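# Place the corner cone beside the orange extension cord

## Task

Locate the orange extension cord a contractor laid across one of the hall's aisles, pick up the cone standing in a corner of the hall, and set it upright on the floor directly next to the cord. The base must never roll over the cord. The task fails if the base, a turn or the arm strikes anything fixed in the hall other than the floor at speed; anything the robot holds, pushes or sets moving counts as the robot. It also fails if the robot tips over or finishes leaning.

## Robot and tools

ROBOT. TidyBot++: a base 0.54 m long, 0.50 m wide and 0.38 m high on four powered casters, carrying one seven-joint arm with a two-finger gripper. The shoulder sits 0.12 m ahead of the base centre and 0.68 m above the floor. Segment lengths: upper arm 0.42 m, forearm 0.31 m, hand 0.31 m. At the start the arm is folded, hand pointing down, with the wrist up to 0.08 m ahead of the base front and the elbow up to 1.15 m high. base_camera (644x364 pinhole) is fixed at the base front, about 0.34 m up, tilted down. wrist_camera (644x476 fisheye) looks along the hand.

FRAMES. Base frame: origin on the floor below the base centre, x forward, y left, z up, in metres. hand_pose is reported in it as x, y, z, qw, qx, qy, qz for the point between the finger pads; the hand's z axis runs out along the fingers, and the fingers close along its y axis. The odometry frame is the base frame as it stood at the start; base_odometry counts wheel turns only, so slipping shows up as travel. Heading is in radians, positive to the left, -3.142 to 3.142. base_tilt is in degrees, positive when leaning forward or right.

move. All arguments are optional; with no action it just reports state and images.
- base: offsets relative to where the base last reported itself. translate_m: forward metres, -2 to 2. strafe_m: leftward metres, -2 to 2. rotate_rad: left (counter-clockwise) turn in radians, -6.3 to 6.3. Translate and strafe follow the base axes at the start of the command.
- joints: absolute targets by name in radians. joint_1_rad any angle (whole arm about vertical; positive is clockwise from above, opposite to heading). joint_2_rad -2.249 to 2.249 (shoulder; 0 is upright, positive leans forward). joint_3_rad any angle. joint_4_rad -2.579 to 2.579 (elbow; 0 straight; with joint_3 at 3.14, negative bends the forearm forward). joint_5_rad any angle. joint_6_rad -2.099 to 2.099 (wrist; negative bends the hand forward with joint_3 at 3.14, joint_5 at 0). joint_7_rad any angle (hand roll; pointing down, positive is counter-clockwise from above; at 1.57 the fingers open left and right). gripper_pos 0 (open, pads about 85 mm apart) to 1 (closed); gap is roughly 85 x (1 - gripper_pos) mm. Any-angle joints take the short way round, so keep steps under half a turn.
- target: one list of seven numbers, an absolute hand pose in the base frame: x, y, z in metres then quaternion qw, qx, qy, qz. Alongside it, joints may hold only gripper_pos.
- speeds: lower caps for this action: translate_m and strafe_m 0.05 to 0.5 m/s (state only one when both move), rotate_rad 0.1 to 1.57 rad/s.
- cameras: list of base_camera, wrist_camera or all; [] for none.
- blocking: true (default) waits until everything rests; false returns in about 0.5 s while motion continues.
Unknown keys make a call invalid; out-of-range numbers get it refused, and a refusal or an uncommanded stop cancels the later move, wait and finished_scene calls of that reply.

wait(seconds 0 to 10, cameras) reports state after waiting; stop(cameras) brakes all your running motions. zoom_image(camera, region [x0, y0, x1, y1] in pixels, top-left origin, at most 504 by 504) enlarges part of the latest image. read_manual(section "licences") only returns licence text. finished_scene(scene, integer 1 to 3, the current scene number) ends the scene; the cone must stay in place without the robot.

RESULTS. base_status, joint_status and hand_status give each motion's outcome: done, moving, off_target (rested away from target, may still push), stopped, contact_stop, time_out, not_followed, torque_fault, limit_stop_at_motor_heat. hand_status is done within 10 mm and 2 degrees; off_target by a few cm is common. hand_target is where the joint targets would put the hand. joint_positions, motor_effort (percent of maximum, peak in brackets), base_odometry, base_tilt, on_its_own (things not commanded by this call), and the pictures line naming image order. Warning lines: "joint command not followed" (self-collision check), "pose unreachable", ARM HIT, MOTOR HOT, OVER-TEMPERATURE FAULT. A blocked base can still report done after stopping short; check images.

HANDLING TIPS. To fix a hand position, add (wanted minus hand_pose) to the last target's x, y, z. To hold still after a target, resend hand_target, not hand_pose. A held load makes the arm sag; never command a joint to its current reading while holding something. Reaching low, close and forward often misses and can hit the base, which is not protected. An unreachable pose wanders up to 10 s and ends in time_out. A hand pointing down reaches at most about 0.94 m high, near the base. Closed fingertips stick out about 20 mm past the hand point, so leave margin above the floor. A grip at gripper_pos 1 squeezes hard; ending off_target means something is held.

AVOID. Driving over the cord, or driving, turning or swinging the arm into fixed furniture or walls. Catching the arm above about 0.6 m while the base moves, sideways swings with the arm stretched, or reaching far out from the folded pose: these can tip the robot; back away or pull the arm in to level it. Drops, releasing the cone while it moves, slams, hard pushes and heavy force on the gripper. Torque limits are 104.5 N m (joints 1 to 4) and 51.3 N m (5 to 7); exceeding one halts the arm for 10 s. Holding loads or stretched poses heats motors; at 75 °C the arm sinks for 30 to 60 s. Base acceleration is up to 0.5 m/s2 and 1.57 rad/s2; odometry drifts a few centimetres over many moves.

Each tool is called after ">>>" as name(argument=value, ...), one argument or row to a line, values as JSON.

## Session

>>> move(
)

Scene clock: 0.00 s.
base_odometry: x=+0.000 y=+0.000 heading=+0.000
base_tilt: forward=+0.1 right=+0.1
base_status: not commanded
joint_positions: joint_1_rad=+0.016 joint_2_rad=-0.363 joint_3_rad=+3.104 joint_4_rad=-2.522 joint_5_rad=+0.000 joint_6_rad=-0.832 joint_7_rad=+1.612 gripper_pos=+0.000
joint_status: not commanded
motor_effort: joint_1_rad=+0 joint_2_rad=-2 joint_3_rad=+1 joint_4_rad=+15 joint_5_rad=+0 joint_6_rad=+2 joint_7_rad=+0
hand_pose: x=+0.2773 y=+0.0032 z=+0.5927 quat_wxyz=(+0.007, +0.997, +0.030, +0.075) (m; base frame)
hand_target: x=+0.2756 y=+0.0031 z=+0.5916 quat_wxyz=(+0.007, +0.997, +0.030, +0.073) (m; base frame)
hand_status: not commanded
pictures: base_camera, wrist_camera
camera_calibration:
wrist_camera: T_world_to_cam=[[-0.000240872, -0.999258, 0.0385179, -0.0215695], [-0.992097, -0.00459414, -0.125388, 0.396896], [0.125472, -0.0382437, -0.99136, 0.685113], [0, 0, 0, 1]] pos_world=[0.307792, 0.00647118, 0.72979]

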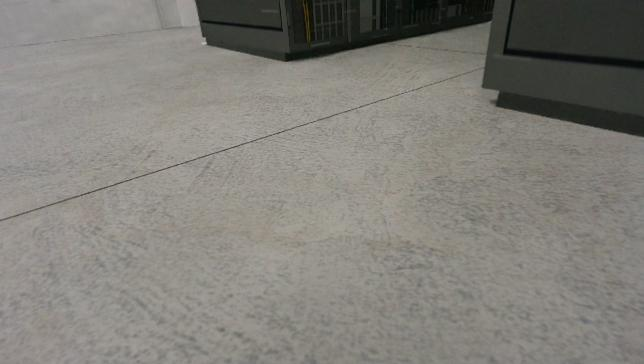

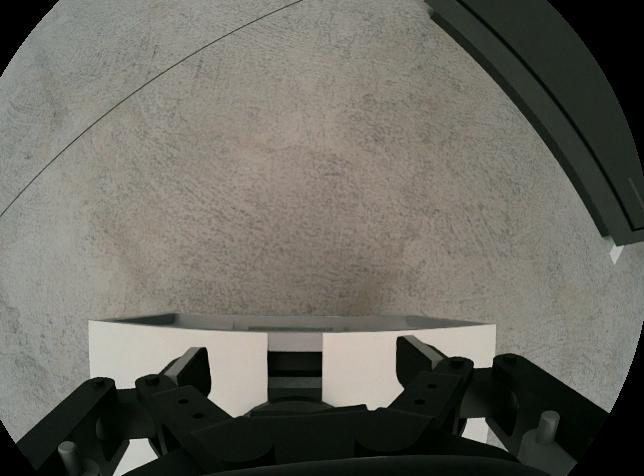

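>>> move(
  joints={"joint_6_rad": 0.4, "joint_1_rad": 0},
  cameras=["wrist_camera"],
)

>>> move(
  joints={"joint_1_rad": -1.5},
  cameras=["wrist_camera"],
)

>>> move(
  joints={"joint_1_rad": -3.1},
  cameras=["wrist_camera"],
)

>>> move(
  joints={"joint_1_rad": -4.6},
  cameras=["wrist_camera"],
)

Scene clock: 12.70 s.
move: done
base_odometry: x=+0.000 y=+0.000 heading=+0.000
base_tilt: forward=+0.1 right=+0.1
base_status: not commanded
joint_positions: joint_1_rad=+0.016 joint_2_rad=-0.363 joint_3_rad=+3.104 joint_4_rad=-2.516 joint_5_rad=+0.000 joint_6_rad=+0.321 joint_7_rad=+1.612 gripper_pos=+0.000
joint_status: all done
motor_effort: joint_1_rad=+0(1) joint_2_rad=-7(7) joint_3_rad=+1(2) joint_4_rad=+20(20) joint_5_rad=-1(1) joint_6_rad=+9(9) joint_7_rad=+0(0)
hand_pose: x=+0.5323 y=+0.0111 z=+0.8215 quat_wxyz=(+0.012, +0.793, +0.028, +0.609) (m; base frame)
hand_target: x=+0.5353 y=+0.0180 z=+0.8402 quat_wxyz=(+0.007, +0.771, +0.034, +0.636) (m; base frame)
hand_status: not commanded
pictures: wrist_camera
camera_calibration:
wrist_camera: T_world_to_cam=[[-0.0118359, -0.999913, 0.00578132, 0.0106352], [-0.282568, -0.00220145, -0.959245, 0.985939], [0.959174, -0.0129871, -0.282517, -0.146181], [0, 0, 0, 1]] pos_world=[0.418934, 0.0109063, 0.904396]

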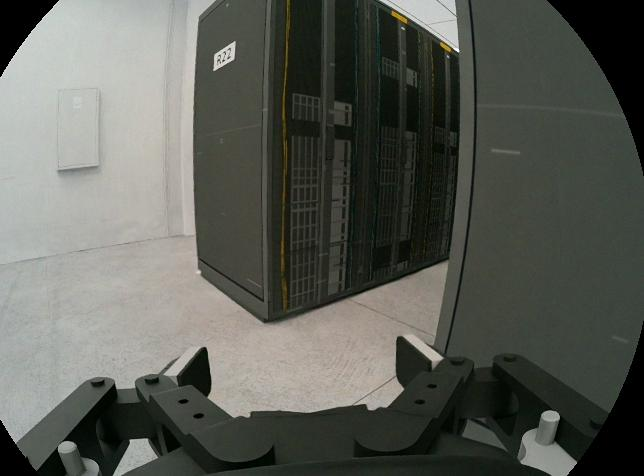

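Scene clock: 15.43 s.
move: done
base_odometry: x=+0.000 y=+0.000 heading=+0.000
base_tilt: forward=+0.1 right=+0.1
base_status: not commanded
joint_positions: joint_1_rad=-1.475 joint_2_rad=-0.363 joint_3_rad=+3.104 joint_4_rad=-2.516 joint_5_rad=+0.000 joint_6_rad=+0.322 joint_7_rad=+1.612 gripper_pos=+0.000
joint_status: all done
motor_effort: joint_1_rad=+0(2) joint_2_rad=-7(8) joint_3_rad=+1(2) joint_4_rad=+20(20) joint_5_rad=+0(1) joint_6_rad=+9(10) joint_7_rad=+0(1)
hand_pose: x=+0.1411 y=+0.4130 z=+0.8218 quat_wxyz=(-0.404, +0.564, +0.558, +0.456) (m; base frame)
hand_target: x=+0.1305 y=+0.4165 z=+0.8402 quat_wxyz=(-0.428, +0.541, +0.550, +0.470) (m; base frame)
hand_status: not commanded
pictures: wrist_camera
camera_calibration:
wrist_camera: T_world_to_cam=[[0.995741, -0.092015, 0.00575129, -0.10924], [-0.0204156, -0.280901, -0.95952, 0.954885], [0.0899057, 0.955316, -0.281583, -0.0436115], [0, 0, 0, 1]] pos_world=[0.13219, 0.299839, 0.904579]

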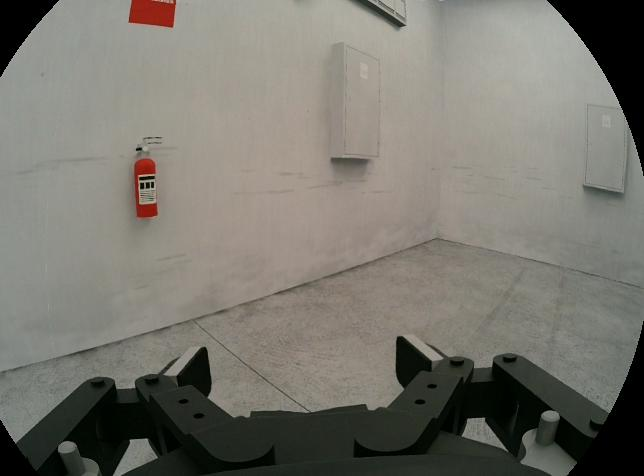

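Scene clock: 18.23 s.
move: done
base_odometry: x=+0.000 y=+0.000 heading=+0.000
base_tilt: forward=+0.1 right=+0.1
base_status: not commanded
joint_positions: joint_1_rad=-3.075 joint_2_rad=-0.363 joint_3_rad=+3.104 joint_4_rad=-2.516 joint_5_rad=+0.000 joint_6_rad=+0.322 joint_7_rad=+1.612 gripper_pos=+0.000
joint_status: all done
motor_effort: joint_1_rad=+0(2) joint_2_rad=-7(7) joint_3_rad=+1(2) joint_4_rad=+19(20) joint_5_rad=-1(1) joint_6_rad=+9(9) joint_7_rad=+0(1)
hand_pose: x=-0.2944 y=+0.0100 z=+0.8219 quat_wxyz=(-0.609, -0.008, +0.793, +0.028) (m; base frame)
hand_target: x=-0.2977 y=-0.0007 z=+0.8402 quat_wxyz=(-0.636, -0.017, +0.771, +0.020) (m; base frame)
hand_status: not commanded
pictures: wrist_camera
camera_calibration:
wrist_camera: T_world_to_cam=[[0.0628613, 0.998006, 0.00574378, 0.00177909], [0.281145, -0.0121857, -0.959588, 0.919035], [-0.957604, 0.0619358, -0.28135, 0.0808237], [0, 0, 0, 1]] pos_world=[-0.181096, 0.00441771, 0.904625]

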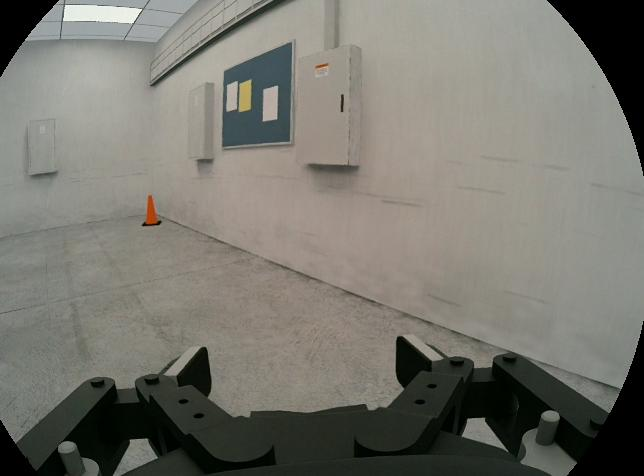

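Scene clock: 20.97 s.
move: done
base_odometry: x=+0.000 y=+0.000 heading=+0.000
base_tilt: forward=+0.1 right=+0.1
base_status: not commanded
joint_positions: joint_1_rad=-4.575 joint_2_rad=-0.363 joint_3_rad=+3.104 joint_4_rad=-2.516 joint_5_rad=+0.000 joint_6_rad=+0.322 joint_7_rad=+1.612 gripper_pos=+0.000
joint_status: all done
motor_effort: joint_1_rad=+0(1) joint_2_rad=-7(8) joint_3_rad=+1(2) joint_4_rad=+19(20) joint_5_rad=-1(1) joint_6_rad=+9(9) joint_7_rad=+0(1)
hand_pose: x=+0.0797 y=-0.4117 z=+0.8219 quat_wxyz=(-0.464, -0.546, +0.575, -0.395) (m; base frame)
hand_target: x=+0.0902 y=-0.4157 z=+0.8402 quat_wxyz=(-0.479, -0.539, +0.553, -0.419) (m; base frame)
hand_status: not commanded
pictures: wrist_camera
camera_calibration:
wrist_camera: T_world_to_cam=[[-0.991055, 0.133328, 0.0057419, 0.127197], [0.0320445, 0.279519, -0.959605, 0.948687], [-0.129548, -0.950838, -0.281291, -0.0177696], [0, 0, 0, 1]] pos_world=[0.0933568, -0.299031, 0.904636]

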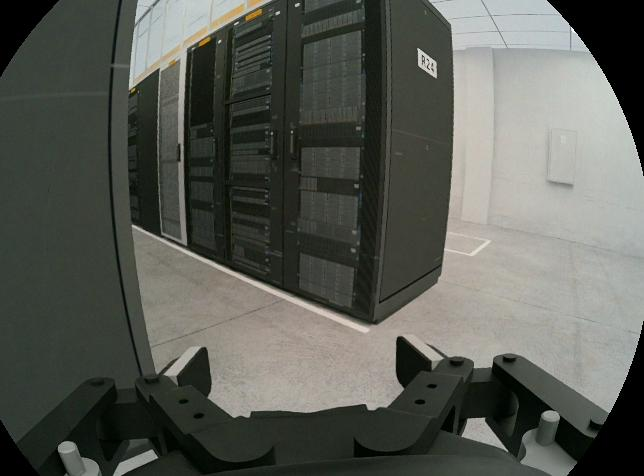

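>>> move(
  base={"rotate_rad": -2.752},
  joints={"joint_1_rad": 0, "joint_6_rad": 0.4},
  cameras=[],
)

>>> move(
  base={"translate_m": 2.0},
  cameras=["wrist_camera"],
)

>>> move(
  joints={"joint_1_rad": 1.57},
  cameras=["wrist_camera"],
)

Scene clock: 41.37 s.
move: done
base_odometry: x=+0.000 y=+0.000 heading=-2.752
base_tilt: forward=+0.1 right=+0.1
base_status: done
joint_positions: joint_1_rad=-6.258 joint_2_rad=-0.363 joint_3_rad=+3.104 joint_4_rad=-2.516 joint_5_rad=+0.000 joint_6_rad=+0.322 joint_7_rad=+1.612 gripper_pos=+0.000
joint_status: all done
motor_effort: joint_1_rad=+0(2) joint_2_rad=-7(8) joint_3_rad=+0(2) joint_4_rad=+19(20) joint_5_rad=-1(1) joint_6_rad=+9(10) joint_7_rad=+0(0)
hand_pose: x=+0.5325 y=+0.0074 z=+0.8220 quat_wxyz=(-0.015, -0.793, -0.024, -0.609) (m; base frame)
hand_target: x=+0.5353 y=+0.0180 z=+0.8402 quat_wxyz=(-0.007, -0.771, -0.034, -0.636) (m; base frame)
hand_status: not commanded
pictures: none
No camera images: "cameras" was empty.

Scene clock: 46.43 s.
move: done
base_odometry: x=-1.850 y=-0.760 heading=-2.752
base_tilt: forward=+0.1 right=+0.1
base_status: done
joint_positions: joint_1_rad=-6.259 joint_2_rad=-0.363 joint_3_rad=+3.104 joint_4_rad=-2.516 joint_5_rad=+0.000 joint_6_rad=+0.324 joint_7_rad=+1.612 gripper_pos=+0.000
joint_status: not commanded
motor_effort: joint_1_rad=+0(1) joint_2_rad=-7(10) joint_3_rad=+1(3) joint_4_rad=+19(20) joint_5_rad=+0(1) joint_6_rad=+9(10) joint_7_rad=+0(1)
hand_pose: x=+0.5327 y=+0.0075 z=+0.8227 quat_wxyz=(-0.015, -0.792, -0.024, -0.610) (m; base frame)
hand_target: x=+0.5353 y=+0.0180 z=+0.8402 quat_wxyz=(-0.007, -0.771, -0.034, -0.636) (m; base frame)
hand_status: not commanded
pictures: wrist_camera
camera_calibration:
wrist_camera: T_world_to_cam=[[-0.0203875, -0.999776, 0.00566347, 0.011756], [-0.278811, 0.000245421, -0.960346, 0.986065], [0.96013, -0.0211581, -0.278754, -0.149793], [0, 0, 0, 1]] pos_world=[0.418986, 0.00834202, 0.905141]

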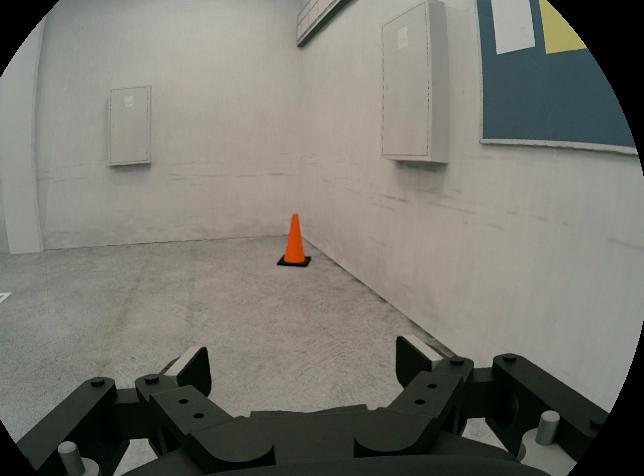

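Scene clock: 49.23 s.
move: done
base_odometry: x=-1.850 y=-0.760 heading=-2.752
base_tilt: forward=+0.1 right=+0.1
base_status: not commanded
joint_positions: joint_1_rad=-4.739 joint_2_rad=-0.363 joint_3_rad=+3.104 joint_4_rad=-2.516 joint_5_rad=+0.000 joint_6_rad=+0.324 joint_7_rad=+1.612 gripper_pos=+0.000
joint_status: all done
motor_effort: joint_1_rad=+1(2) joint_2_rad=-7(8) joint_3_rad=+2(2) joint_4_rad=+19(20) joint_5_rad=+0(1) joint_6_rad=+9(10) joint_7_rad=+0(1)
hand_pose: x=+0.1475 y=-0.4128 z=+0.8227 quat_wxyz=(-0.431, -0.591, +0.528, -0.432) (m; base frame)
hand_target: x=+0.1374 y=-0.4163 z=+0.8402 quat_wxyz=(-0.455, -0.569, +0.521, -0.445) (m; base frame)
hand_status: not commanded
pictures: wrist_camera
camera_calibration:
wrist_camera: T_world_to_cam=[[-0.999523, -0.0303589, 0.00566347, 0.128273], [-0.0138994, 0.278464, -0.960346, 0.95454], [0.027578, -0.959967, -0.278754, -0.0388193], [0, 0, 0, 1]] pos_world=[0.14255, -0.299176, 0.905141]

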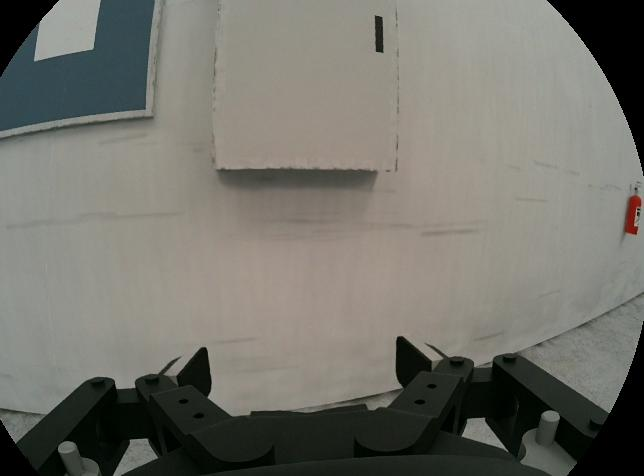

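>>> move(
  joints={"joint_1_rad": -1.57},
  cameras=["wrist_camera"],
)

Scene clock: 56.20 s.
move: done
base_odometry: x=-1.850 y=-0.760 heading=-2.752
base_tilt: forward=+0.1 right=+0.1
base_status: not commanded
joint_positions: joint_1_rad=-7.828 joint_2_rad=-0.363 joint_3_rad=+3.104 joint_4_rad=-2.516 joint_5_rad=+0.000 joint_6_rad=+0.324 joint_7_rad=+1.612 gripper_pos=+0.000
joint_status: all done
motor_effort: joint_1_rad=+0(2) joint_2_rad=-7(8) joint_3_rad=+1(2) joint_4_rad=+20(20) joint_5_rad=-1(1) joint_6_rad=+9(9) joint_7_rad=+0(0)
hand_pose: x=+0.1122 y=+0.4137 z=+0.8227 quat_wxyz=(+0.421, -0.543, -0.577, -0.442) (m; base frame)
hand_target: x=+0.1013 y=+0.4163 z=+0.8402 quat_wxyz=(+0.445, -0.522, -0.569, -0.455) (m; base frame)
hand_status: not commanded
pictures: wrist_camera
camera_calibration:
wrist_camera: T_world_to_cam=[[0.999739, -0.022121, 0.00566347, -0.109639], [-0.000728851, -0.27881, -0.960346, 0.952973], [0.0228228, 0.960091, -0.278754, -0.0382535], [0, 0, 0, 1]] pos_world=[0.111178, 0.3, 0.905141]

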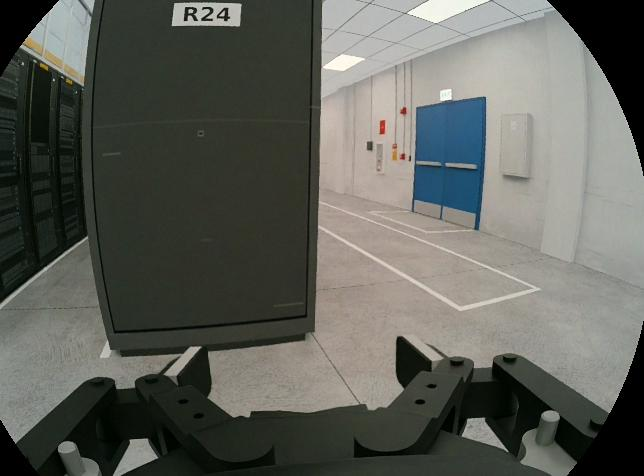

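>>> zoom_image(
  camera="wrist_camera",
  region=[300, 140, 480, 270],
)

>>> move(
  base={"translate_m": 1.95},
  joints={"joint_1_rad": 0, "joint_6_rad": -0.9},
)

Scaled by 2.800.

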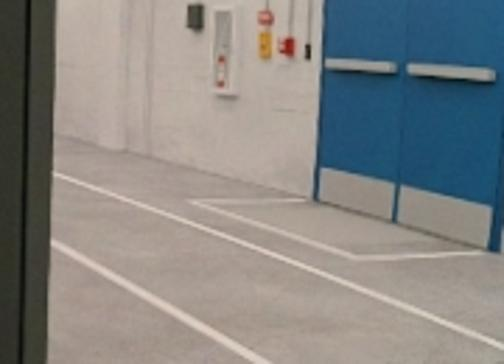

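Scene clock: 66.77 s.
move: done
base_odometry: x=-3.654 y=-1.501 heading=-2.753
base_tilt: forward=+0.1 right=+0.1
base_status: done
joint_positions: joint_1_rad=-6.309 joint_2_rad=-0.363 joint_3_rad=+3.104 joint_4_rad=-2.516 joint_5_rad=+0.000 joint_6_rad=-0.828 joint_7_rad=+1.612 gripper_pos=+0.000
joint_status: all done
motor_effort: joint_1_rad=+0(2) joint_2_rad=-3(7) joint_3_rad=+0(3) joint_4_rad=+16(20) joint_5_rad=+0(1) joint_6_rad=+2(9) joint_7_rad=+0(1)
hand_pose: x=+0.2812 y=+0.0101 z=+0.5948 quat_wxyz=(-0.006, -0.995, -0.051, -0.080) (m; base frame)
hand_target: x=+0.2545 y=+0.0049 z=+0.5893 quat_wxyz=(-0.007, -0.998, -0.038, -0.039) (m; base frame)
hand_status: not commanded
pictures: base_camera, wrist_camera
camera_calibration:
wrist_camera: T_world_to_cam=[[0.041243, -0.998414, 0.038319, -0.0263159], [-0.989672, -0.0460916, -0.135741, 0.406962], [0.137292, -0.0323249, -0.990003, 0.682707], [0, 0, 0, 1]] pos_world=[0.310114, 0.0145518, 0.732132]

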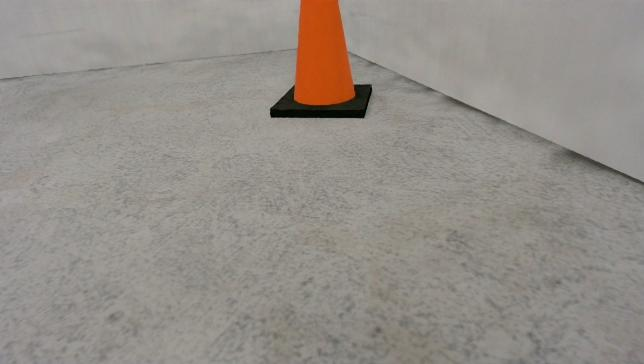

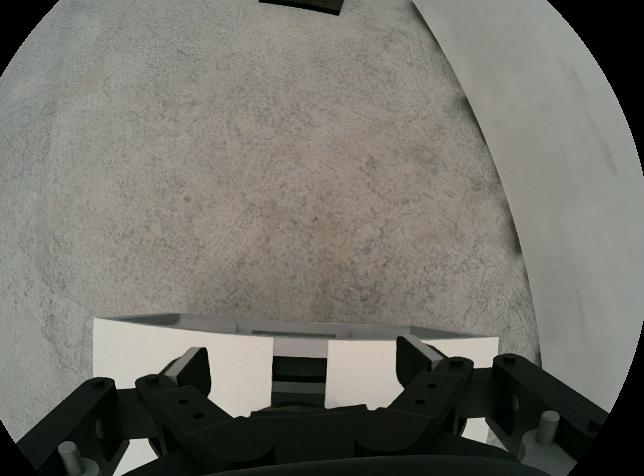

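>>> move(
  base={"translate_m": 0.70, "strafe_m": 0.04},
  speeds={"translate_m": 0.3},
  cameras=["base_camera"],
)

>>> move(
  target=[0.63, -0.01, 0.60, 0, 1, 0, 0.012],
  cameras=["wrist_camera"],
)

Scene clock: 76.77 s.
move: done
base_odometry: x=-4.287 y=-1.803 heading=-2.753
base_tilt: forward=+0.1 right=+0.1
base_status: done
joint_positions: joint_1_rad=-6.309 joint_2_rad=-0.363 joint_3_rad=+3.104 joint_4_rad=-2.517 joint_5_rad=+0.000 joint_6_rad=-0.831 joint_7_rad=+1.612 gripper_pos=+0.000
joint_status: not commanded
motor_effort: joint_1_rad=+0(1) joint_2_rad=-2(5) joint_3_rad=+1(2) joint_4_rad=+15(16) joint_5_rad=+0(1) joint_6_rad=+2(3) joint_7_rad=+0(0)
hand_pose: x=+0.2800 y=+0.0100 z=+0.5945 quat_wxyz=(-0.006, -0.996, -0.051, -0.078) (m; base frame)
hand_target: x=+0.2545 y=+0.0049 z=+0.5893 quat_wxyz=(-0.007, -0.998, -0.038, -0.039) (m; base frame)
hand_status: not commanded
pictures: base_camera

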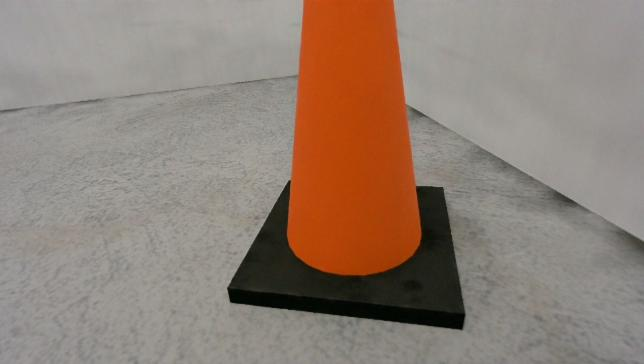

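Scene clock: 79.13 s.
move: off_target
base_odometry: x=-4.287 y=-1.803 heading=-2.753
base_tilt: forward=+0.1 right=+0.1
base_status: not commanded
joint_positions: joint_1_rad=-6.302 joint_2_rad=+0.533 joint_3_rad=+3.142 joint_4_rad=-1.460 joint_5_rad=+0.000 joint_6_rad=-1.043 joint_7_rad=+1.612 gripper_pos=+0.000
joint_status: not commanded
motor_effort: joint_1_rad=+0(1) joint_2_rad=-36(38) joint_3_rad=-1(2) joint_4_rad=+16(17) joint_5_rad=-1(1) joint_6_rad=+2(3) joint_7_rad=+0(0)
hand_pose: x=+0.6523 y=+0.0113 z=+0.6057 quat_wxyz=(-0.001, -0.998, -0.030, -0.053) (m; base frame)
hand_target: x=+0.6300 y=-0.0100 z=+0.6000 quat_wxyz=(+0.000, -1.000, +0.000, -0.012) (m; base frame)
hand_status: off_target (0.031 m and 5.8 deg from the pose sent, 0.351 m and 9.6 deg at the start)
pictures: wrist_camera
camera_calibration:
wrist_camera: T_world_to_cam=[[0.00064983, -0.999658, 0.0261462, -0.0069141], [-0.996727, -0.00276105, -0.0807921, 0.746633], [0.0808367, -0.0260081, -0.996388, 0.683239], [0, 0, 0, 1]] pos_world=[0.688963, 0.0129195, 0.741274]

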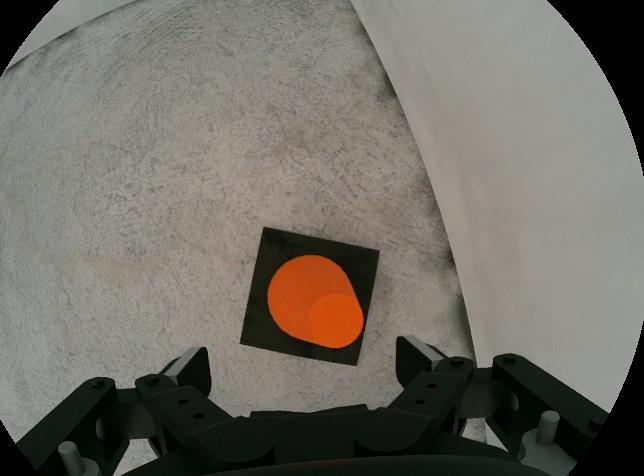

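>>> move(
  target=[0.640, -0.043, 0.50, 0, 1, 0, 0.012],
  cameras=["wrist_camera"],
)

Scene clock: 84.70 s.
move: off_target
base_odometry: x=-4.287 y=-1.803 heading=-2.753
base_tilt: forward=+0.1 right=+0.1
base_status: not commanded
joint_positions: joint_1_rad=-6.227 joint_2_rad=+0.700 joint_3_rad=+3.142 joint_4_rad=-1.538 joint_5_rad=+0.000 joint_6_rad=-0.947 joint_7_rad=+1.621 gripper_pos=+0.000
joint_status: not commanded
motor_effort: joint_1_rad=+0(1) joint_2_rad=-38(43) joint_3_rad=-1(2) joint_4_rad=+13(16) joint_5_rad=-1(1) joint_6_rad=+1(2) joint_7_rad=+0(1)
hand_pose: x=+0.6229 y=-0.0274 z=+0.4980 quat_wxyz=(+0.001, -1.000, +0.003, +0.022) (m; base frame)
hand_target: x=+0.6400 y=-0.0430 z=+0.5000 quat_wxyz=(+0.000, -1.000, +0.000, -0.012) (m; base frame)
hand_status: off_target (0.023 m and 3.9 deg from the pose sent, 0.119 m and 5.8 deg at the start)
pictures: wrist_camera
camera_calibration:
wrist_camera: T_world_to_cam=[[-0.0611737, -0.997721, 0.0284862, -0.00543215], [-0.9957, 0.0629892, 0.0679293, 0.635567], [-0.0695688, -0.0242083, -0.997283, 0.671467], [0, 0, 0, 1]] pos_world=[0.679214, -0.0291986, 0.626624]

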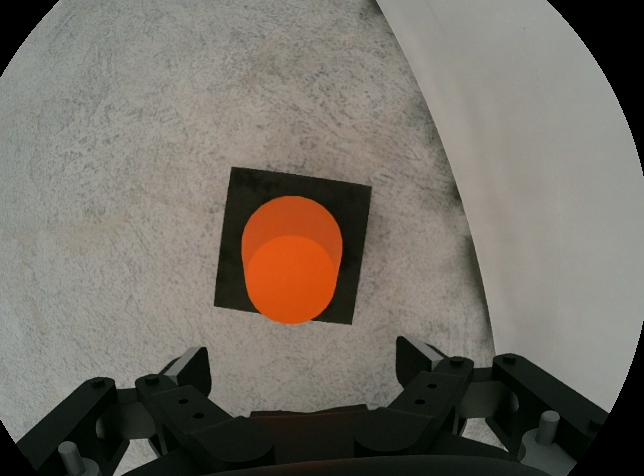

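>>> move(
  target=[0.664, -0.043, 0.45, 0, 1, 0, -0.01],
  cameras=[],
)

>>> move(
  target=[0.664, -0.043, 0.40, 0, 1, 0, -0.005],
  cameras=["base_camera","wrist_camera"],
)

Scene clock: 91.67 s.
move: off_target
base_odometry: x=-4.287 y=-1.803 heading=-2.753
base_tilt: forward=+0.1 right=+0.1
base_status: not commanded
joint_positions: joint_1_rad=-6.227 joint_2_rad=+0.836 joint_3_rad=+3.142 joint_4_rad=-1.437 joint_5_rad=+0.000 joint_6_rad=-0.947 joint_7_rad=+1.621 gripper_pos=+0.000
joint_status: not commanded
motor_effort: joint_1_rad=+0(0) joint_2_rad=-41(44) joint_3_rad=+0(1) joint_4_rad=+13(14) joint_5_rad=-1(1) joint_6_rad=+0(1) joint_7_rad=+0(0)
hand_pose: x=+0.6462 y=-0.0287 z=+0.4506 quat_wxyz=(+0.002, -0.999, +0.003, +0.039) (m; base frame)
hand_target: x=+0.6640 y=-0.0430 z=+0.4500 quat_wxyz=(+0.000, -1.000, +0.000, +0.010) (m; base frame)
hand_status: off_target (0.023 m and 3.3 deg from the pose sent, 0.065 m and 1.4 deg at the start)
pictures: none
No camera images: "cameras" was empty.

Scene clock: 92.60 s.
move: off_target
base_odometry: x=-4.287 y=-1.803 heading=-2.753
base_tilt: forward=+0.1 right=+0.1
base_status: not commanded
joint_positions: joint_1_rad=-6.227 joint_2_rad=+0.914 joint_3_rad=+3.142 joint_4_rad=-1.456 joint_5_rad=+0.000 joint_6_rad=-0.842 joint_7_rad=+1.621 gripper_pos=+0.000
joint_status: not commanded
motor_effort: joint_1_rad=+0(0) joint_2_rad=-42(45) joint_3_rad=+0(1) joint_4_rad=+12(13) joint_5_rad=+0(1) joint_6_rad=+0(1) joint_7_rad=+0(1)
hand_pose: x=+0.6486 y=-0.0289 z=+0.4029 quat_wxyz=(+0.002, -0.999, +0.003, +0.035) (m; base frame)
hand_target: x=+0.6640 y=-0.0430 z=+0.4000 quat_wxyz=(+0.000, -1.000, +0.000, +0.005) (m; base frame)
hand_status: off_target (0.021 m and 3.5 deg from the pose sent, 0.055 m and 3.9 deg at the start)
pictures: base_camera, wrist_camera
camera_calibration:
wrist_camera: T_world_to_cam=[[-0.0603024, -0.997767, 0.0287005, -0.00328115], [-0.99348, 0.0627805, 0.0951595, 0.655286], [-0.0967489, -0.022775, -0.995048, 0.595206], [0, 0, 0, 1]] pos_world=[0.708402, -0.0308572, 0.529996]

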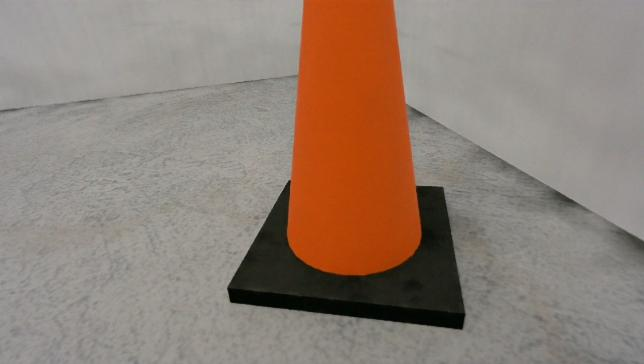

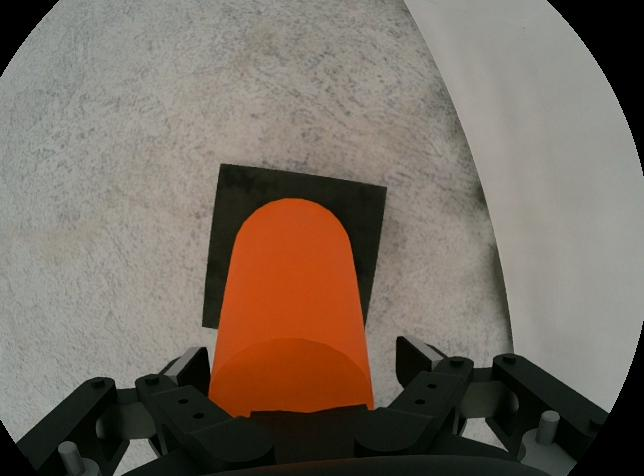

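>>> move(
  target=[0.664, -0.036, 0.388, 0, 1, 0, 0.02],
  cameras=["wrist_camera"],
)

Scene clock: 96.90 s.
move: off_target
base_odometry: x=-4.287 y=-1.803 heading=-2.753
base_tilt: forward=+0.1 right=+0.1
base_status: not commanded
joint_positions: joint_1_rad=-6.227 joint_2_rad=+0.908 joint_3_rad=+3.142 joint_4_rad=-1.516 joint_5_rad=+0.000 joint_6_rad=-0.738 joint_7_rad=+1.621 gripper_pos=+0.000
joint_status: not commanded
motor_effort: joint_1_rad=+0(1) joint_2_rad=-37(43) joint_3_rad=-1(1) joint_4_rad=+11(12) joint_5_rad=-1(1) joint_6_rad=+1(2) joint_7_rad=+0(0)
hand_pose: x=+0.6502 y=-0.0290 z=+0.3927 quat_wxyz=(+0.000, -1.000, +0.003, +0.010) (m; base frame)
hand_target: x=+0.6640 y=-0.0360 z=+0.3880 quat_wxyz=(+0.000, -1.000, +0.000, -0.020) (m; base frame)
hand_status: off_target (0.016 m and 3.5 deg from the pose sent, 0.023 m and 6.3 deg at the start)
pictures: wrist_camera
camera_calibration:
wrist_camera: T_world_to_cam=[[-0.0617159, -0.997687, 0.0284855, -0.00198184], [-0.997, 0.0629587, 0.0450134, 0.679909], [-0.0467027, -0.025622, -0.99858, 0.553899], [0, 0, 0, 1]] pos_world=[0.703616, -0.0305914, 0.522564]

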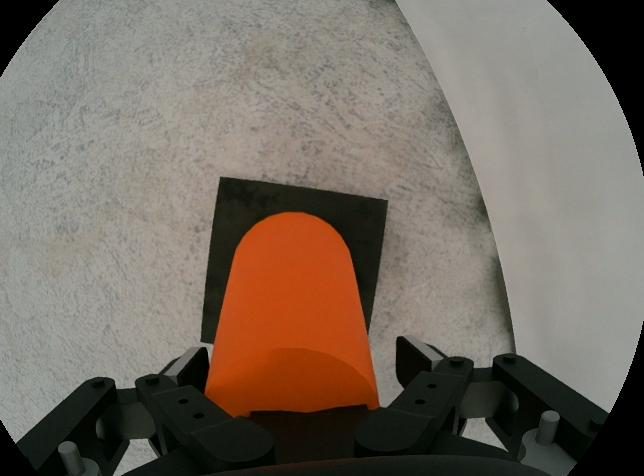

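>>> move(
  target=[0.664, -0.022, 0.388, 0, 1, 0, 0.02],
  cameras=["wrist_camera"],
)

Scene clock: 99.80 s.
move: off_target
base_odometry: x=-4.287 y=-1.803 heading=-2.753
base_tilt: forward=+0.1 right=+0.1
base_status: not commanded
joint_positions: joint_1_rad=-6.228 joint_2_rad=+0.908 joint_3_rad=+3.143 joint_4_rad=-1.517 joint_5_rad=+0.000 joint_6_rad=-0.737 joint_7_rad=+1.621 gripper_pos=+0.000
joint_status: not commanded
motor_effort: joint_1_rad=-1(3) joint_2_rad=-37(38) joint_3_rad=+0(3) joint_4_rad=+10(11) joint_5_rad=-1(2) joint_6_rad=+2(2) joint_7_rad=+0(1)
hand_pose: x=+0.6503 y=-0.0289 z=+0.3926 quat_wxyz=(+0.000, -1.000, +0.003, +0.010) (m; base frame)
hand_target: x=+0.6640 y=-0.0220 z=+0.3880 quat_wxyz=(+0.000, -1.000, +0.000, -0.020) (m; base frame)
hand_status: off_target (0.016 m and 3.4 deg from the pose sent, 0.016 m and 3.5 deg at the start)
pictures: wrist_camera
camera_calibration:
wrist_camera: T_world_to_cam=[[-0.0611683, -0.997696, 0.0293422, -0.00255647], [-0.997055, 0.0624387, 0.0445331, 0.680143], [-0.0462626, -0.0265318, -0.998577, 0.553492], [0, 0, 0, 1]] pos_world=[0.703589, -0.0303326, 0.52249]

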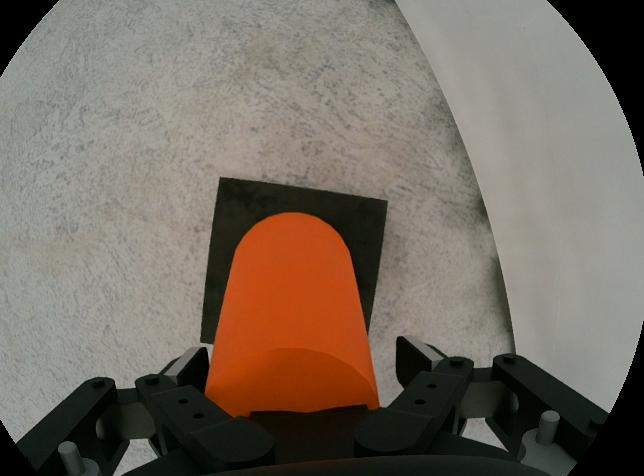

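>>> move(
  target=[0.664, -0.012, 0.388, 0, 1, 0, 0.02],
  joints={"gripper_pos": 0.2},
  cameras=["wrist_camera"],
)

>>> move(
  joints={"gripper_pos": 0.45},
  cameras=[],
)

>>> move(
  joints={"gripper_pos": 0.9},
  cameras=["wrist_camera"],
)

Scene clock: 105.00 s.
move: off_target
base_odometry: x=-4.287 y=-1.803 heading=-2.753
base_tilt: forward=+0.2 right=+0.1
base_status: not commanded
joint_positions: joint_1_rad=-6.242 joint_2_rad=+0.908 joint_3_rad=+3.147 joint_4_rad=-1.517 joint_5_rad=+0.000 joint_6_rad=-0.733 joint_7_rad=+1.621 gripper_pos=+0.199
joint_status: all done
motor_effort: joint_1_rad=+0(3) joint_2_rad=-36(38) joint_3_rad=+0(3) joint_4_rad=+10(11) joint_5_rad=+0(3) joint_6_rad=+2(2) joint_7_rad=+0(1)
hand_pose: x=+0.6515 y=-0.0240 z=+0.3926 quat_wxyz=(-0.002, -1.000, -0.003, +0.008) (m; base frame)
hand_target: x=+0.6640 y=-0.0120 z=+0.3880 quat_wxyz=(+0.000, -1.000, +0.000, -0.020) (m; base frame)
hand_status: off_target (0.018 m and 3.3 deg from the pose sent, 0.022 m and 3.4 deg at the start)
pictures: wrist_camera
camera_calibration:
wrist_camera: T_world_to_cam=[[-0.050611, -0.99819, 0.0324769, -0.00576921], [-0.997801, 0.0519312, 0.0411839, 0.682596], [-0.042796, -0.0303211, -0.998624, 0.551339], [0, 0, 0, 1]] pos_world=[0.704398, -0.0244896, 0.522656]

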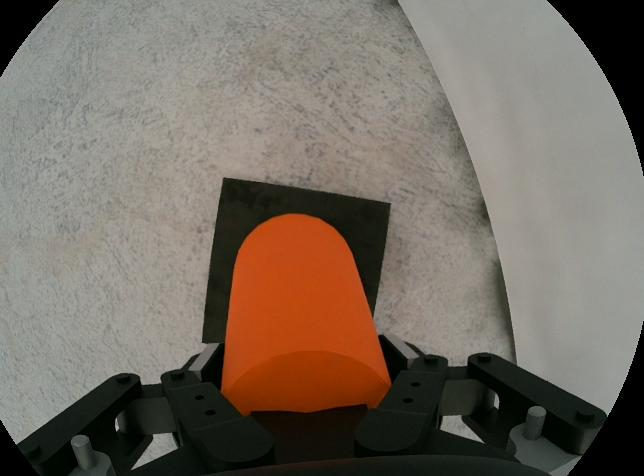

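Scene clock: 105.67 s.
move: off_target
base_odometry: x=-4.287 y=-1.803 heading=-2.753
base_tilt: forward=+0.1 right=+0.1
base_status: not commanded
joint_positions: joint_1_rad=-6.242 joint_2_rad=+0.903 joint_3_rad=+3.147 joint_4_rad=-1.520 joint_5_rad=+0.000 joint_6_rad=-0.733 joint_7_rad=+1.621 gripper_pos=+0.279
joint_status: gripper_pos off_target (ended at +0.279, target +0.450)
motor_effort: joint_1_rad=-2(2) joint_2_rad=-36(38) joint_3_rad=-1(2) joint_4_rad=+10(12) joint_5_rad=-1(1) joint_6_rad=+2(4) joint_7_rad=+0(1)
hand_pose: x=+0.6516 y=-0.0238 z=+0.3945 quat_wxyz=(-0.002, -1.000, -0.003, +0.007) (m; base frame)
hand_target: x=+0.6640 y=-0.0120 z=+0.3880 quat_wxyz=(+0.000, -1.000, +0.000, -0.020) (m; base frame)
hand_status: not commanded
pictures: none
No camera images: "cameras" was empty.

Scene clock: 106.47 s.
move: off_target
base_odometry: x=-4.287 y=-1.803 heading=-2.753
base_tilt: forward=+0.2 right=+0.1
base_status: not commanded
joint_positions: joint_1_rad=-6.242 joint_2_rad=+0.903 joint_3_rad=+3.147 joint_4_rad=-1.520 joint_5_rad=+0.000 joint_6_rad=-0.733 joint_7_rad=+1.621 gripper_pos=+0.279
joint_status: gripper_pos off_target (ended at +0.279, target +0.900)
motor_effort: joint_1_rad=-2(2) joint_2_rad=-37(37) joint_3_rad=-1(2) joint_4_rad=+10(11) joint_5_rad=+0(1) joint_6_rad=+2(2) joint_7_rad=+1(1)
hand_pose: x=+0.6516 y=-0.0238 z=+0.3945 quat_wxyz=(-0.002, -1.000, -0.003, +0.007) (m; base frame)
hand_target: x=+0.6640 y=-0.0120 z=+0.3880 quat_wxyz=(+0.000, -1.000, +0.000, -0.020) (m; base frame)
hand_status: not commanded
pictures: wrist_camera
camera_calibration:
wrist_camera: T_world_to_cam=[[-0.0502082, -0.998212, 0.0324454, -0.00581411], [-0.997933, 0.051446, 0.038516, 0.68371], [-0.0401163, -0.0304445, -0.998731, 0.551586], [0, 0, 0, 1]] pos_world=[0.704132, -0.0241851, 0.524741]

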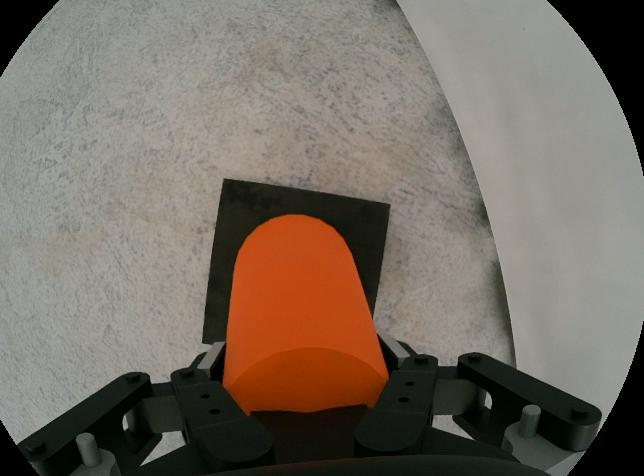

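>>> move(
  target=[0.64, -0.012, 0.54, 0, 1, -0.01, 0.015],
  cameras=[],
)

>>> move(
  base={"translate_m": -0.6},
  speeds={"translate_m": 0.25},
  target=[0.50, -0.01, 0.84, 0, 1, -0.01, 0.015],
  cameras=["base_camera"],
)

>>> move(
  base={"rotate_rad": 1.828},
  speeds={"rotate_rad": 0.5},
)

Scene clock: 123.33 s.
move: off_target
base_odometry: x=-4.287 y=-1.803 heading=-2.753
base_tilt: forward=+0.1 right=+0.1
base_status: not commanded
joint_positions: joint_1_rad=-6.249 joint_2_rad=+0.715 joint_3_rad=+3.148 joint_4_rad=-1.533 joint_5_rad=+0.000 joint_6_rad=-0.906 joint_7_rad=+1.621 gripper_pos=+0.280
joint_status: not commanded
motor_effort: joint_1_rad=+0(2) joint_2_rad=-51(57) joint_3_rad=-1(2) joint_4_rad=+19(20) joint_5_rad=+0(1) joint_6_rad=+1(3) joint_7_rad=+0(1)
hand_pose: x=+0.6357 y=-0.0194 z=+0.4913 quat_wxyz=(-0.002, -1.000, -0.006, +0.006) (m; base frame)
hand_target: x=+0.6400 y=-0.0120 z=+0.5400 quat_wxyz=(+0.000, -1.000, +0.010, -0.015) (m; base frame)
hand_status: off_target (0.049 m and 3.0 deg from the pose sent, 0.146 m and 2.9 deg at the start)
pictures: none
No camera images: "cameras" was empty.

Scene clock: 126.60 s.
move: off_target
base_odometry: x=-3.731 y=-1.576 heading=-2.753
base_tilt: forward=+0.1 right=+0.1
base_status: done
joint_positions: joint_1_rad=-6.260 joint_2_rad=+0.211 joint_3_rad=+3.158 joint_4_rad=-1.286 joint_5_rad=+0.000 joint_6_rad=-1.656 joint_7_rad=+1.621 gripper_pos=+0.280
joint_status: not commanded
motor_effort: joint_1_rad=+0(2) joint_2_rad=-35(55) joint_3_rad=+0(2) joint_4_rad=+24(25) joint_5_rad=+0(1) joint_6_rad=+1(4) joint_7_rad=+0(1)
hand_pose: x=+0.5172 y=-0.0139 z=+0.8051 quat_wxyz=(-0.001, -1.000, -0.005, +0.005) (m; base frame)
hand_target: x=+0.5000 y=-0.0100 z=+0.8400 quat_wxyz=(+0.000, -1.000, +0.010, -0.015) (m; base frame)
hand_status: off_target (0.039 m and 2.9 deg from the pose sent, 0.374 m and 3.0 deg at the start)
pictures: base_camera

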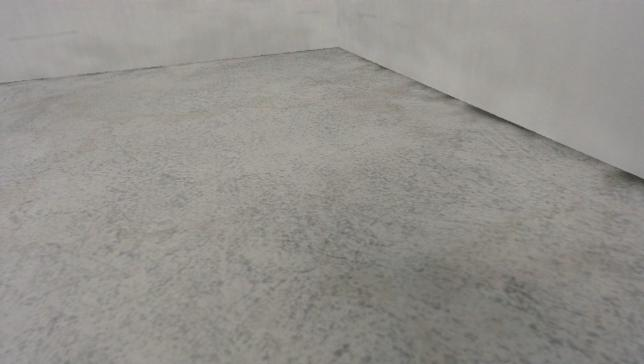

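Scene clock: 130.97 s.
move: done
base_odometry: x=-3.731 y=-1.576 heading=-0.926
base_tilt: forward=+0.1 right=+0.1
base_status: done
joint_positions: joint_1_rad=-6.280 joint_2_rad=+0.211 joint_3_rad=+3.174 joint_4_rad=-1.286 joint_5_rad=+0.000 joint_6_rad=-1.656 joint_7_rad=+1.621 gripper_pos=+0.281
joint_status: not commanded
motor_effort: joint_1_rad=+0(3) joint_2_rad=-35(35) joint_3_rad=+1(3) joint_4_rad=+24(24) joint_5_rad=+0(4) joint_6_rad=+1(1) joint_7_rad=+0(1)
hand_pose: x=+0.5174 y=-0.0114 z=+0.8051 quat_wxyz=(-0.003, -1.000, -0.008, +0.006) (m; base frame)
hand_target: x=+0.5000 y=-0.0100 z=+0.8400 quat_wxyz=(+0.000, -1.000, +0.010, -0.015) (m; base frame)
hand_status: not commanded
pictures: base_camera, wrist_camera
camera_calibration:
wrist_camera: T_world_to_cam=[[-0.0396614, -0.998615, 0.0345839, -0.0206948], [-0.998536, 0.0408845, 0.0354065, 0.536107], [-0.0367714, -0.033129, -0.998774, 0.954958], [0, 0, 0, 1]] pos_world=[0.569616, -0.0109478, 0.935522]

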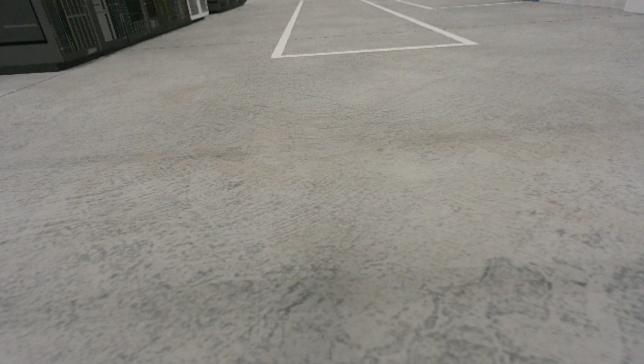

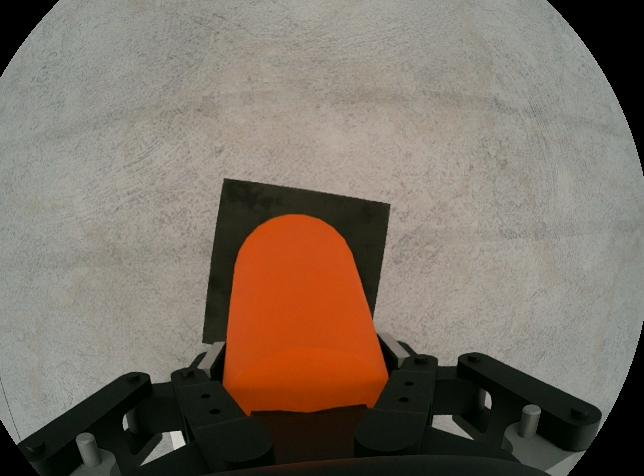

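>>> move(
  base={"rotate_rad": 0.035},
  cameras=[],
)

>>> move(
  base={"translate_m": 2.0},
  cameras=["base_camera"],
)

Scene clock: 135.60 s.
move: done
base_odometry: x=-3.731 y=-1.576 heading=-0.891
base_tilt: forward=+0.1 right=+0.1
base_status: done
joint_positions: joint_1_rad=-6.288 joint_2_rad=+0.211 joint_3_rad=+3.176 joint_4_rad=-1.286 joint_5_rad=-0.001 joint_6_rad=-1.656 joint_7_rad=+1.621 gripper_pos=+0.281
joint_status: not commanded
motor_effort: joint_1_rad=+0(4) joint_2_rad=-35(35) joint_3_rad=+0(3) joint_4_rad=+24(24) joint_5_rad=+0(5) joint_6_rad=+0(1) joint_7_rad=+0(0)
hand_pose: x=+0.5175 y=-0.0087 z=+0.8051 quat_wxyz=(-0.003, -1.000, -0.011, +0.005) (m; base frame)
hand_target: x=+0.5000 y=-0.0100 z=+0.8400 quat_wxyz=(+0.000, -1.000, +0.010, -0.015) (m; base frame)
hand_status: not commanded
pictures: none
No camera images: "cameras" was empty.

Scene clock: 140.17 s.
move: done
base_odometry: x=-2.474 y=-3.131 heading=-0.890
base_tilt: forward=+0.1 right=+0.1
base_status: done
joint_positions: joint_1_rad=-6.288 joint_2_rad=+0.210 joint_3_rad=+3.176 joint_4_rad=-1.281 joint_5_rad=-0.001 joint_6_rad=-1.664 joint_7_rad=+1.621 gripper_pos=+0.281
joint_status: not commanded
motor_effort: joint_1_rad=+0(1) joint_2_rad=-35(38) joint_3_rad=-1(1) joint_4_rad=+24(25) joint_5_rad=+0(1) joint_6_rad=+0(4) joint_7_rad=+0(1)
hand_pose: x=+0.5161 y=-0.0086 z=+0.8071 quat_wxyz=(-0.003, -1.000, -0.011, +0.007) (m; base frame)
hand_target: x=+0.5000 y=-0.0100 z=+0.8400 quat_wxyz=(+0.000, -1.000, +0.010, -0.015) (m; base frame)
hand_status: not commanded
pictures: base_camera

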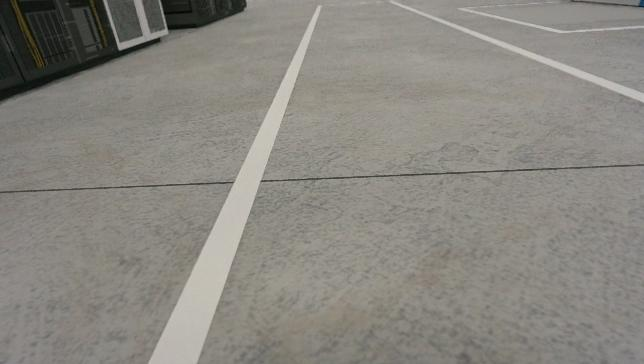

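>>> zoom_image(
  camera="base_camera",
  region=[180, 0, 480, 60],
)

Scaled by 1.680.

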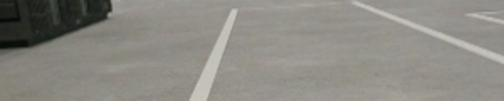

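>>> move(
  base={"translate_m": 2.0},
  cameras=["base_camera","wrist_camera"],
)

Scene clock: 148.27 s.
move: done
base_odometry: x=-1.216 y=-4.686 heading=-0.890
base_tilt: forward=+0.1 right=+0.1
base_status: done
joint_positions: joint_1_rad=-6.288 joint_2_rad=+0.209 joint_3_rad=+3.176 joint_4_rad=-1.279 joint_5_rad=-0.001 joint_6_rad=-1.670 joint_7_rad=+1.621 gripper_pos=+0.281
joint_status: not commanded
motor_effort: joint_1_rad=+0(1) joint_2_rad=-34(38) joint_3_rad=+1(1) joint_4_rad=+24(25) joint_5_rad=+0(1) joint_6_rad=+1(4) joint_7_rad=+0(0)
hand_pose: x=+0.5148 y=-0.0086 z=+0.8082 quat_wxyz=(-0.003, -1.000, -0.011, +0.008) (m; base frame)
hand_target: x=+0.5000 y=-0.0100 z=+0.8400 quat_wxyz=(+0.000, -1.000, +0.010, -0.015) (m; base frame)
hand_status: not commanded
pictures: base_camera, wrist_camera
camera_calibration:
wrist_camera: T_world_to_cam=[[-0.033737, -0.998864, 0.03365, -0.0203849], [-0.998556, 0.0350971, 0.040682, 0.52893], [-0.0418168, -0.0322289, -0.998605, 0.960454], [0, 0, 0, 1]] pos_world=[0.567641, -0.00797126, 0.938282]

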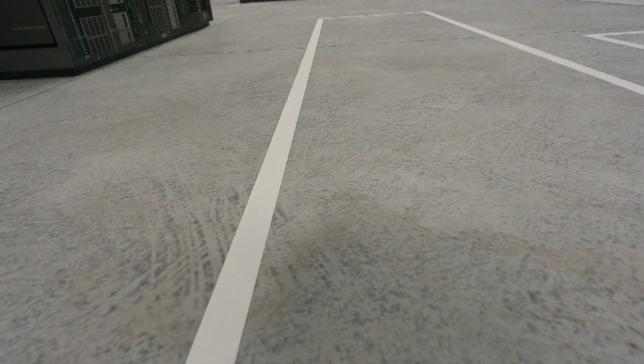

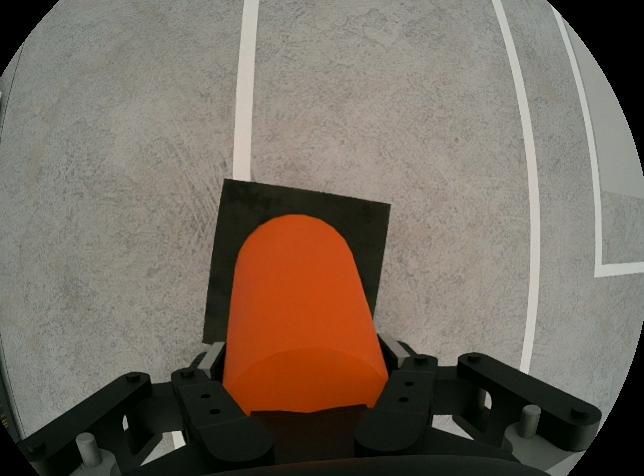

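>>> move(
  base={"translate_m": 2.0},
  cameras=["base_camera"],
)

>>> zoom_image(
  camera="base_camera",
  region=[0, 0, 500, 100],
)

Scene clock: 156.13 s.
move: done
base_odometry: x=+0.043 y=-6.240 heading=-0.890
base_tilt: forward=+0.1 right=+0.1
base_status: done
joint_positions: joint_1_rad=-6.288 joint_2_rad=+0.208 joint_3_rad=+3.176 joint_4_rad=-1.278 joint_5_rad=-0.001 joint_6_rad=-1.673 joint_7_rad=+1.621 gripper_pos=+0.281
joint_status: not commanded
motor_effort: joint_1_rad=+0(1) joint_2_rad=-34(38) joint_3_rad=+1(1) joint_4_rad=+24(25) joint_5_rad=+0(1) joint_6_rad=+1(4) joint_7_rad=+0(1)
hand_pose: x=+0.5138 y=-0.0085 z=+0.8087 quat_wxyz=(-0.002, -1.000, -0.011, +0.009) (m; base frame)
hand_target: x=+0.5000 y=-0.0100 z=+0.8400 quat_wxyz=(+0.000, -1.000, +0.010, -0.015) (m; base frame)
hand_status: not commanded
pictures: base_camera

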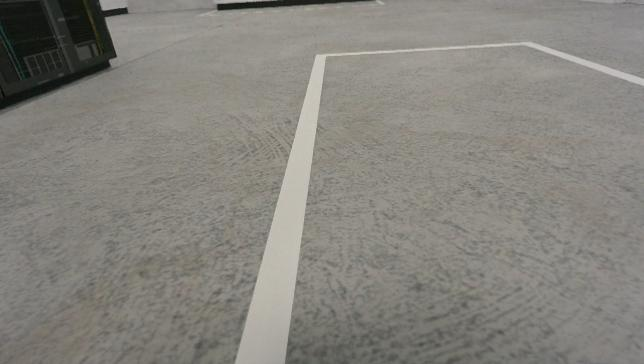

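Scaled by 1.008.

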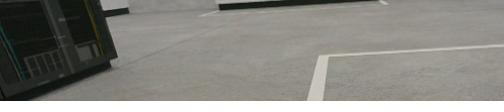

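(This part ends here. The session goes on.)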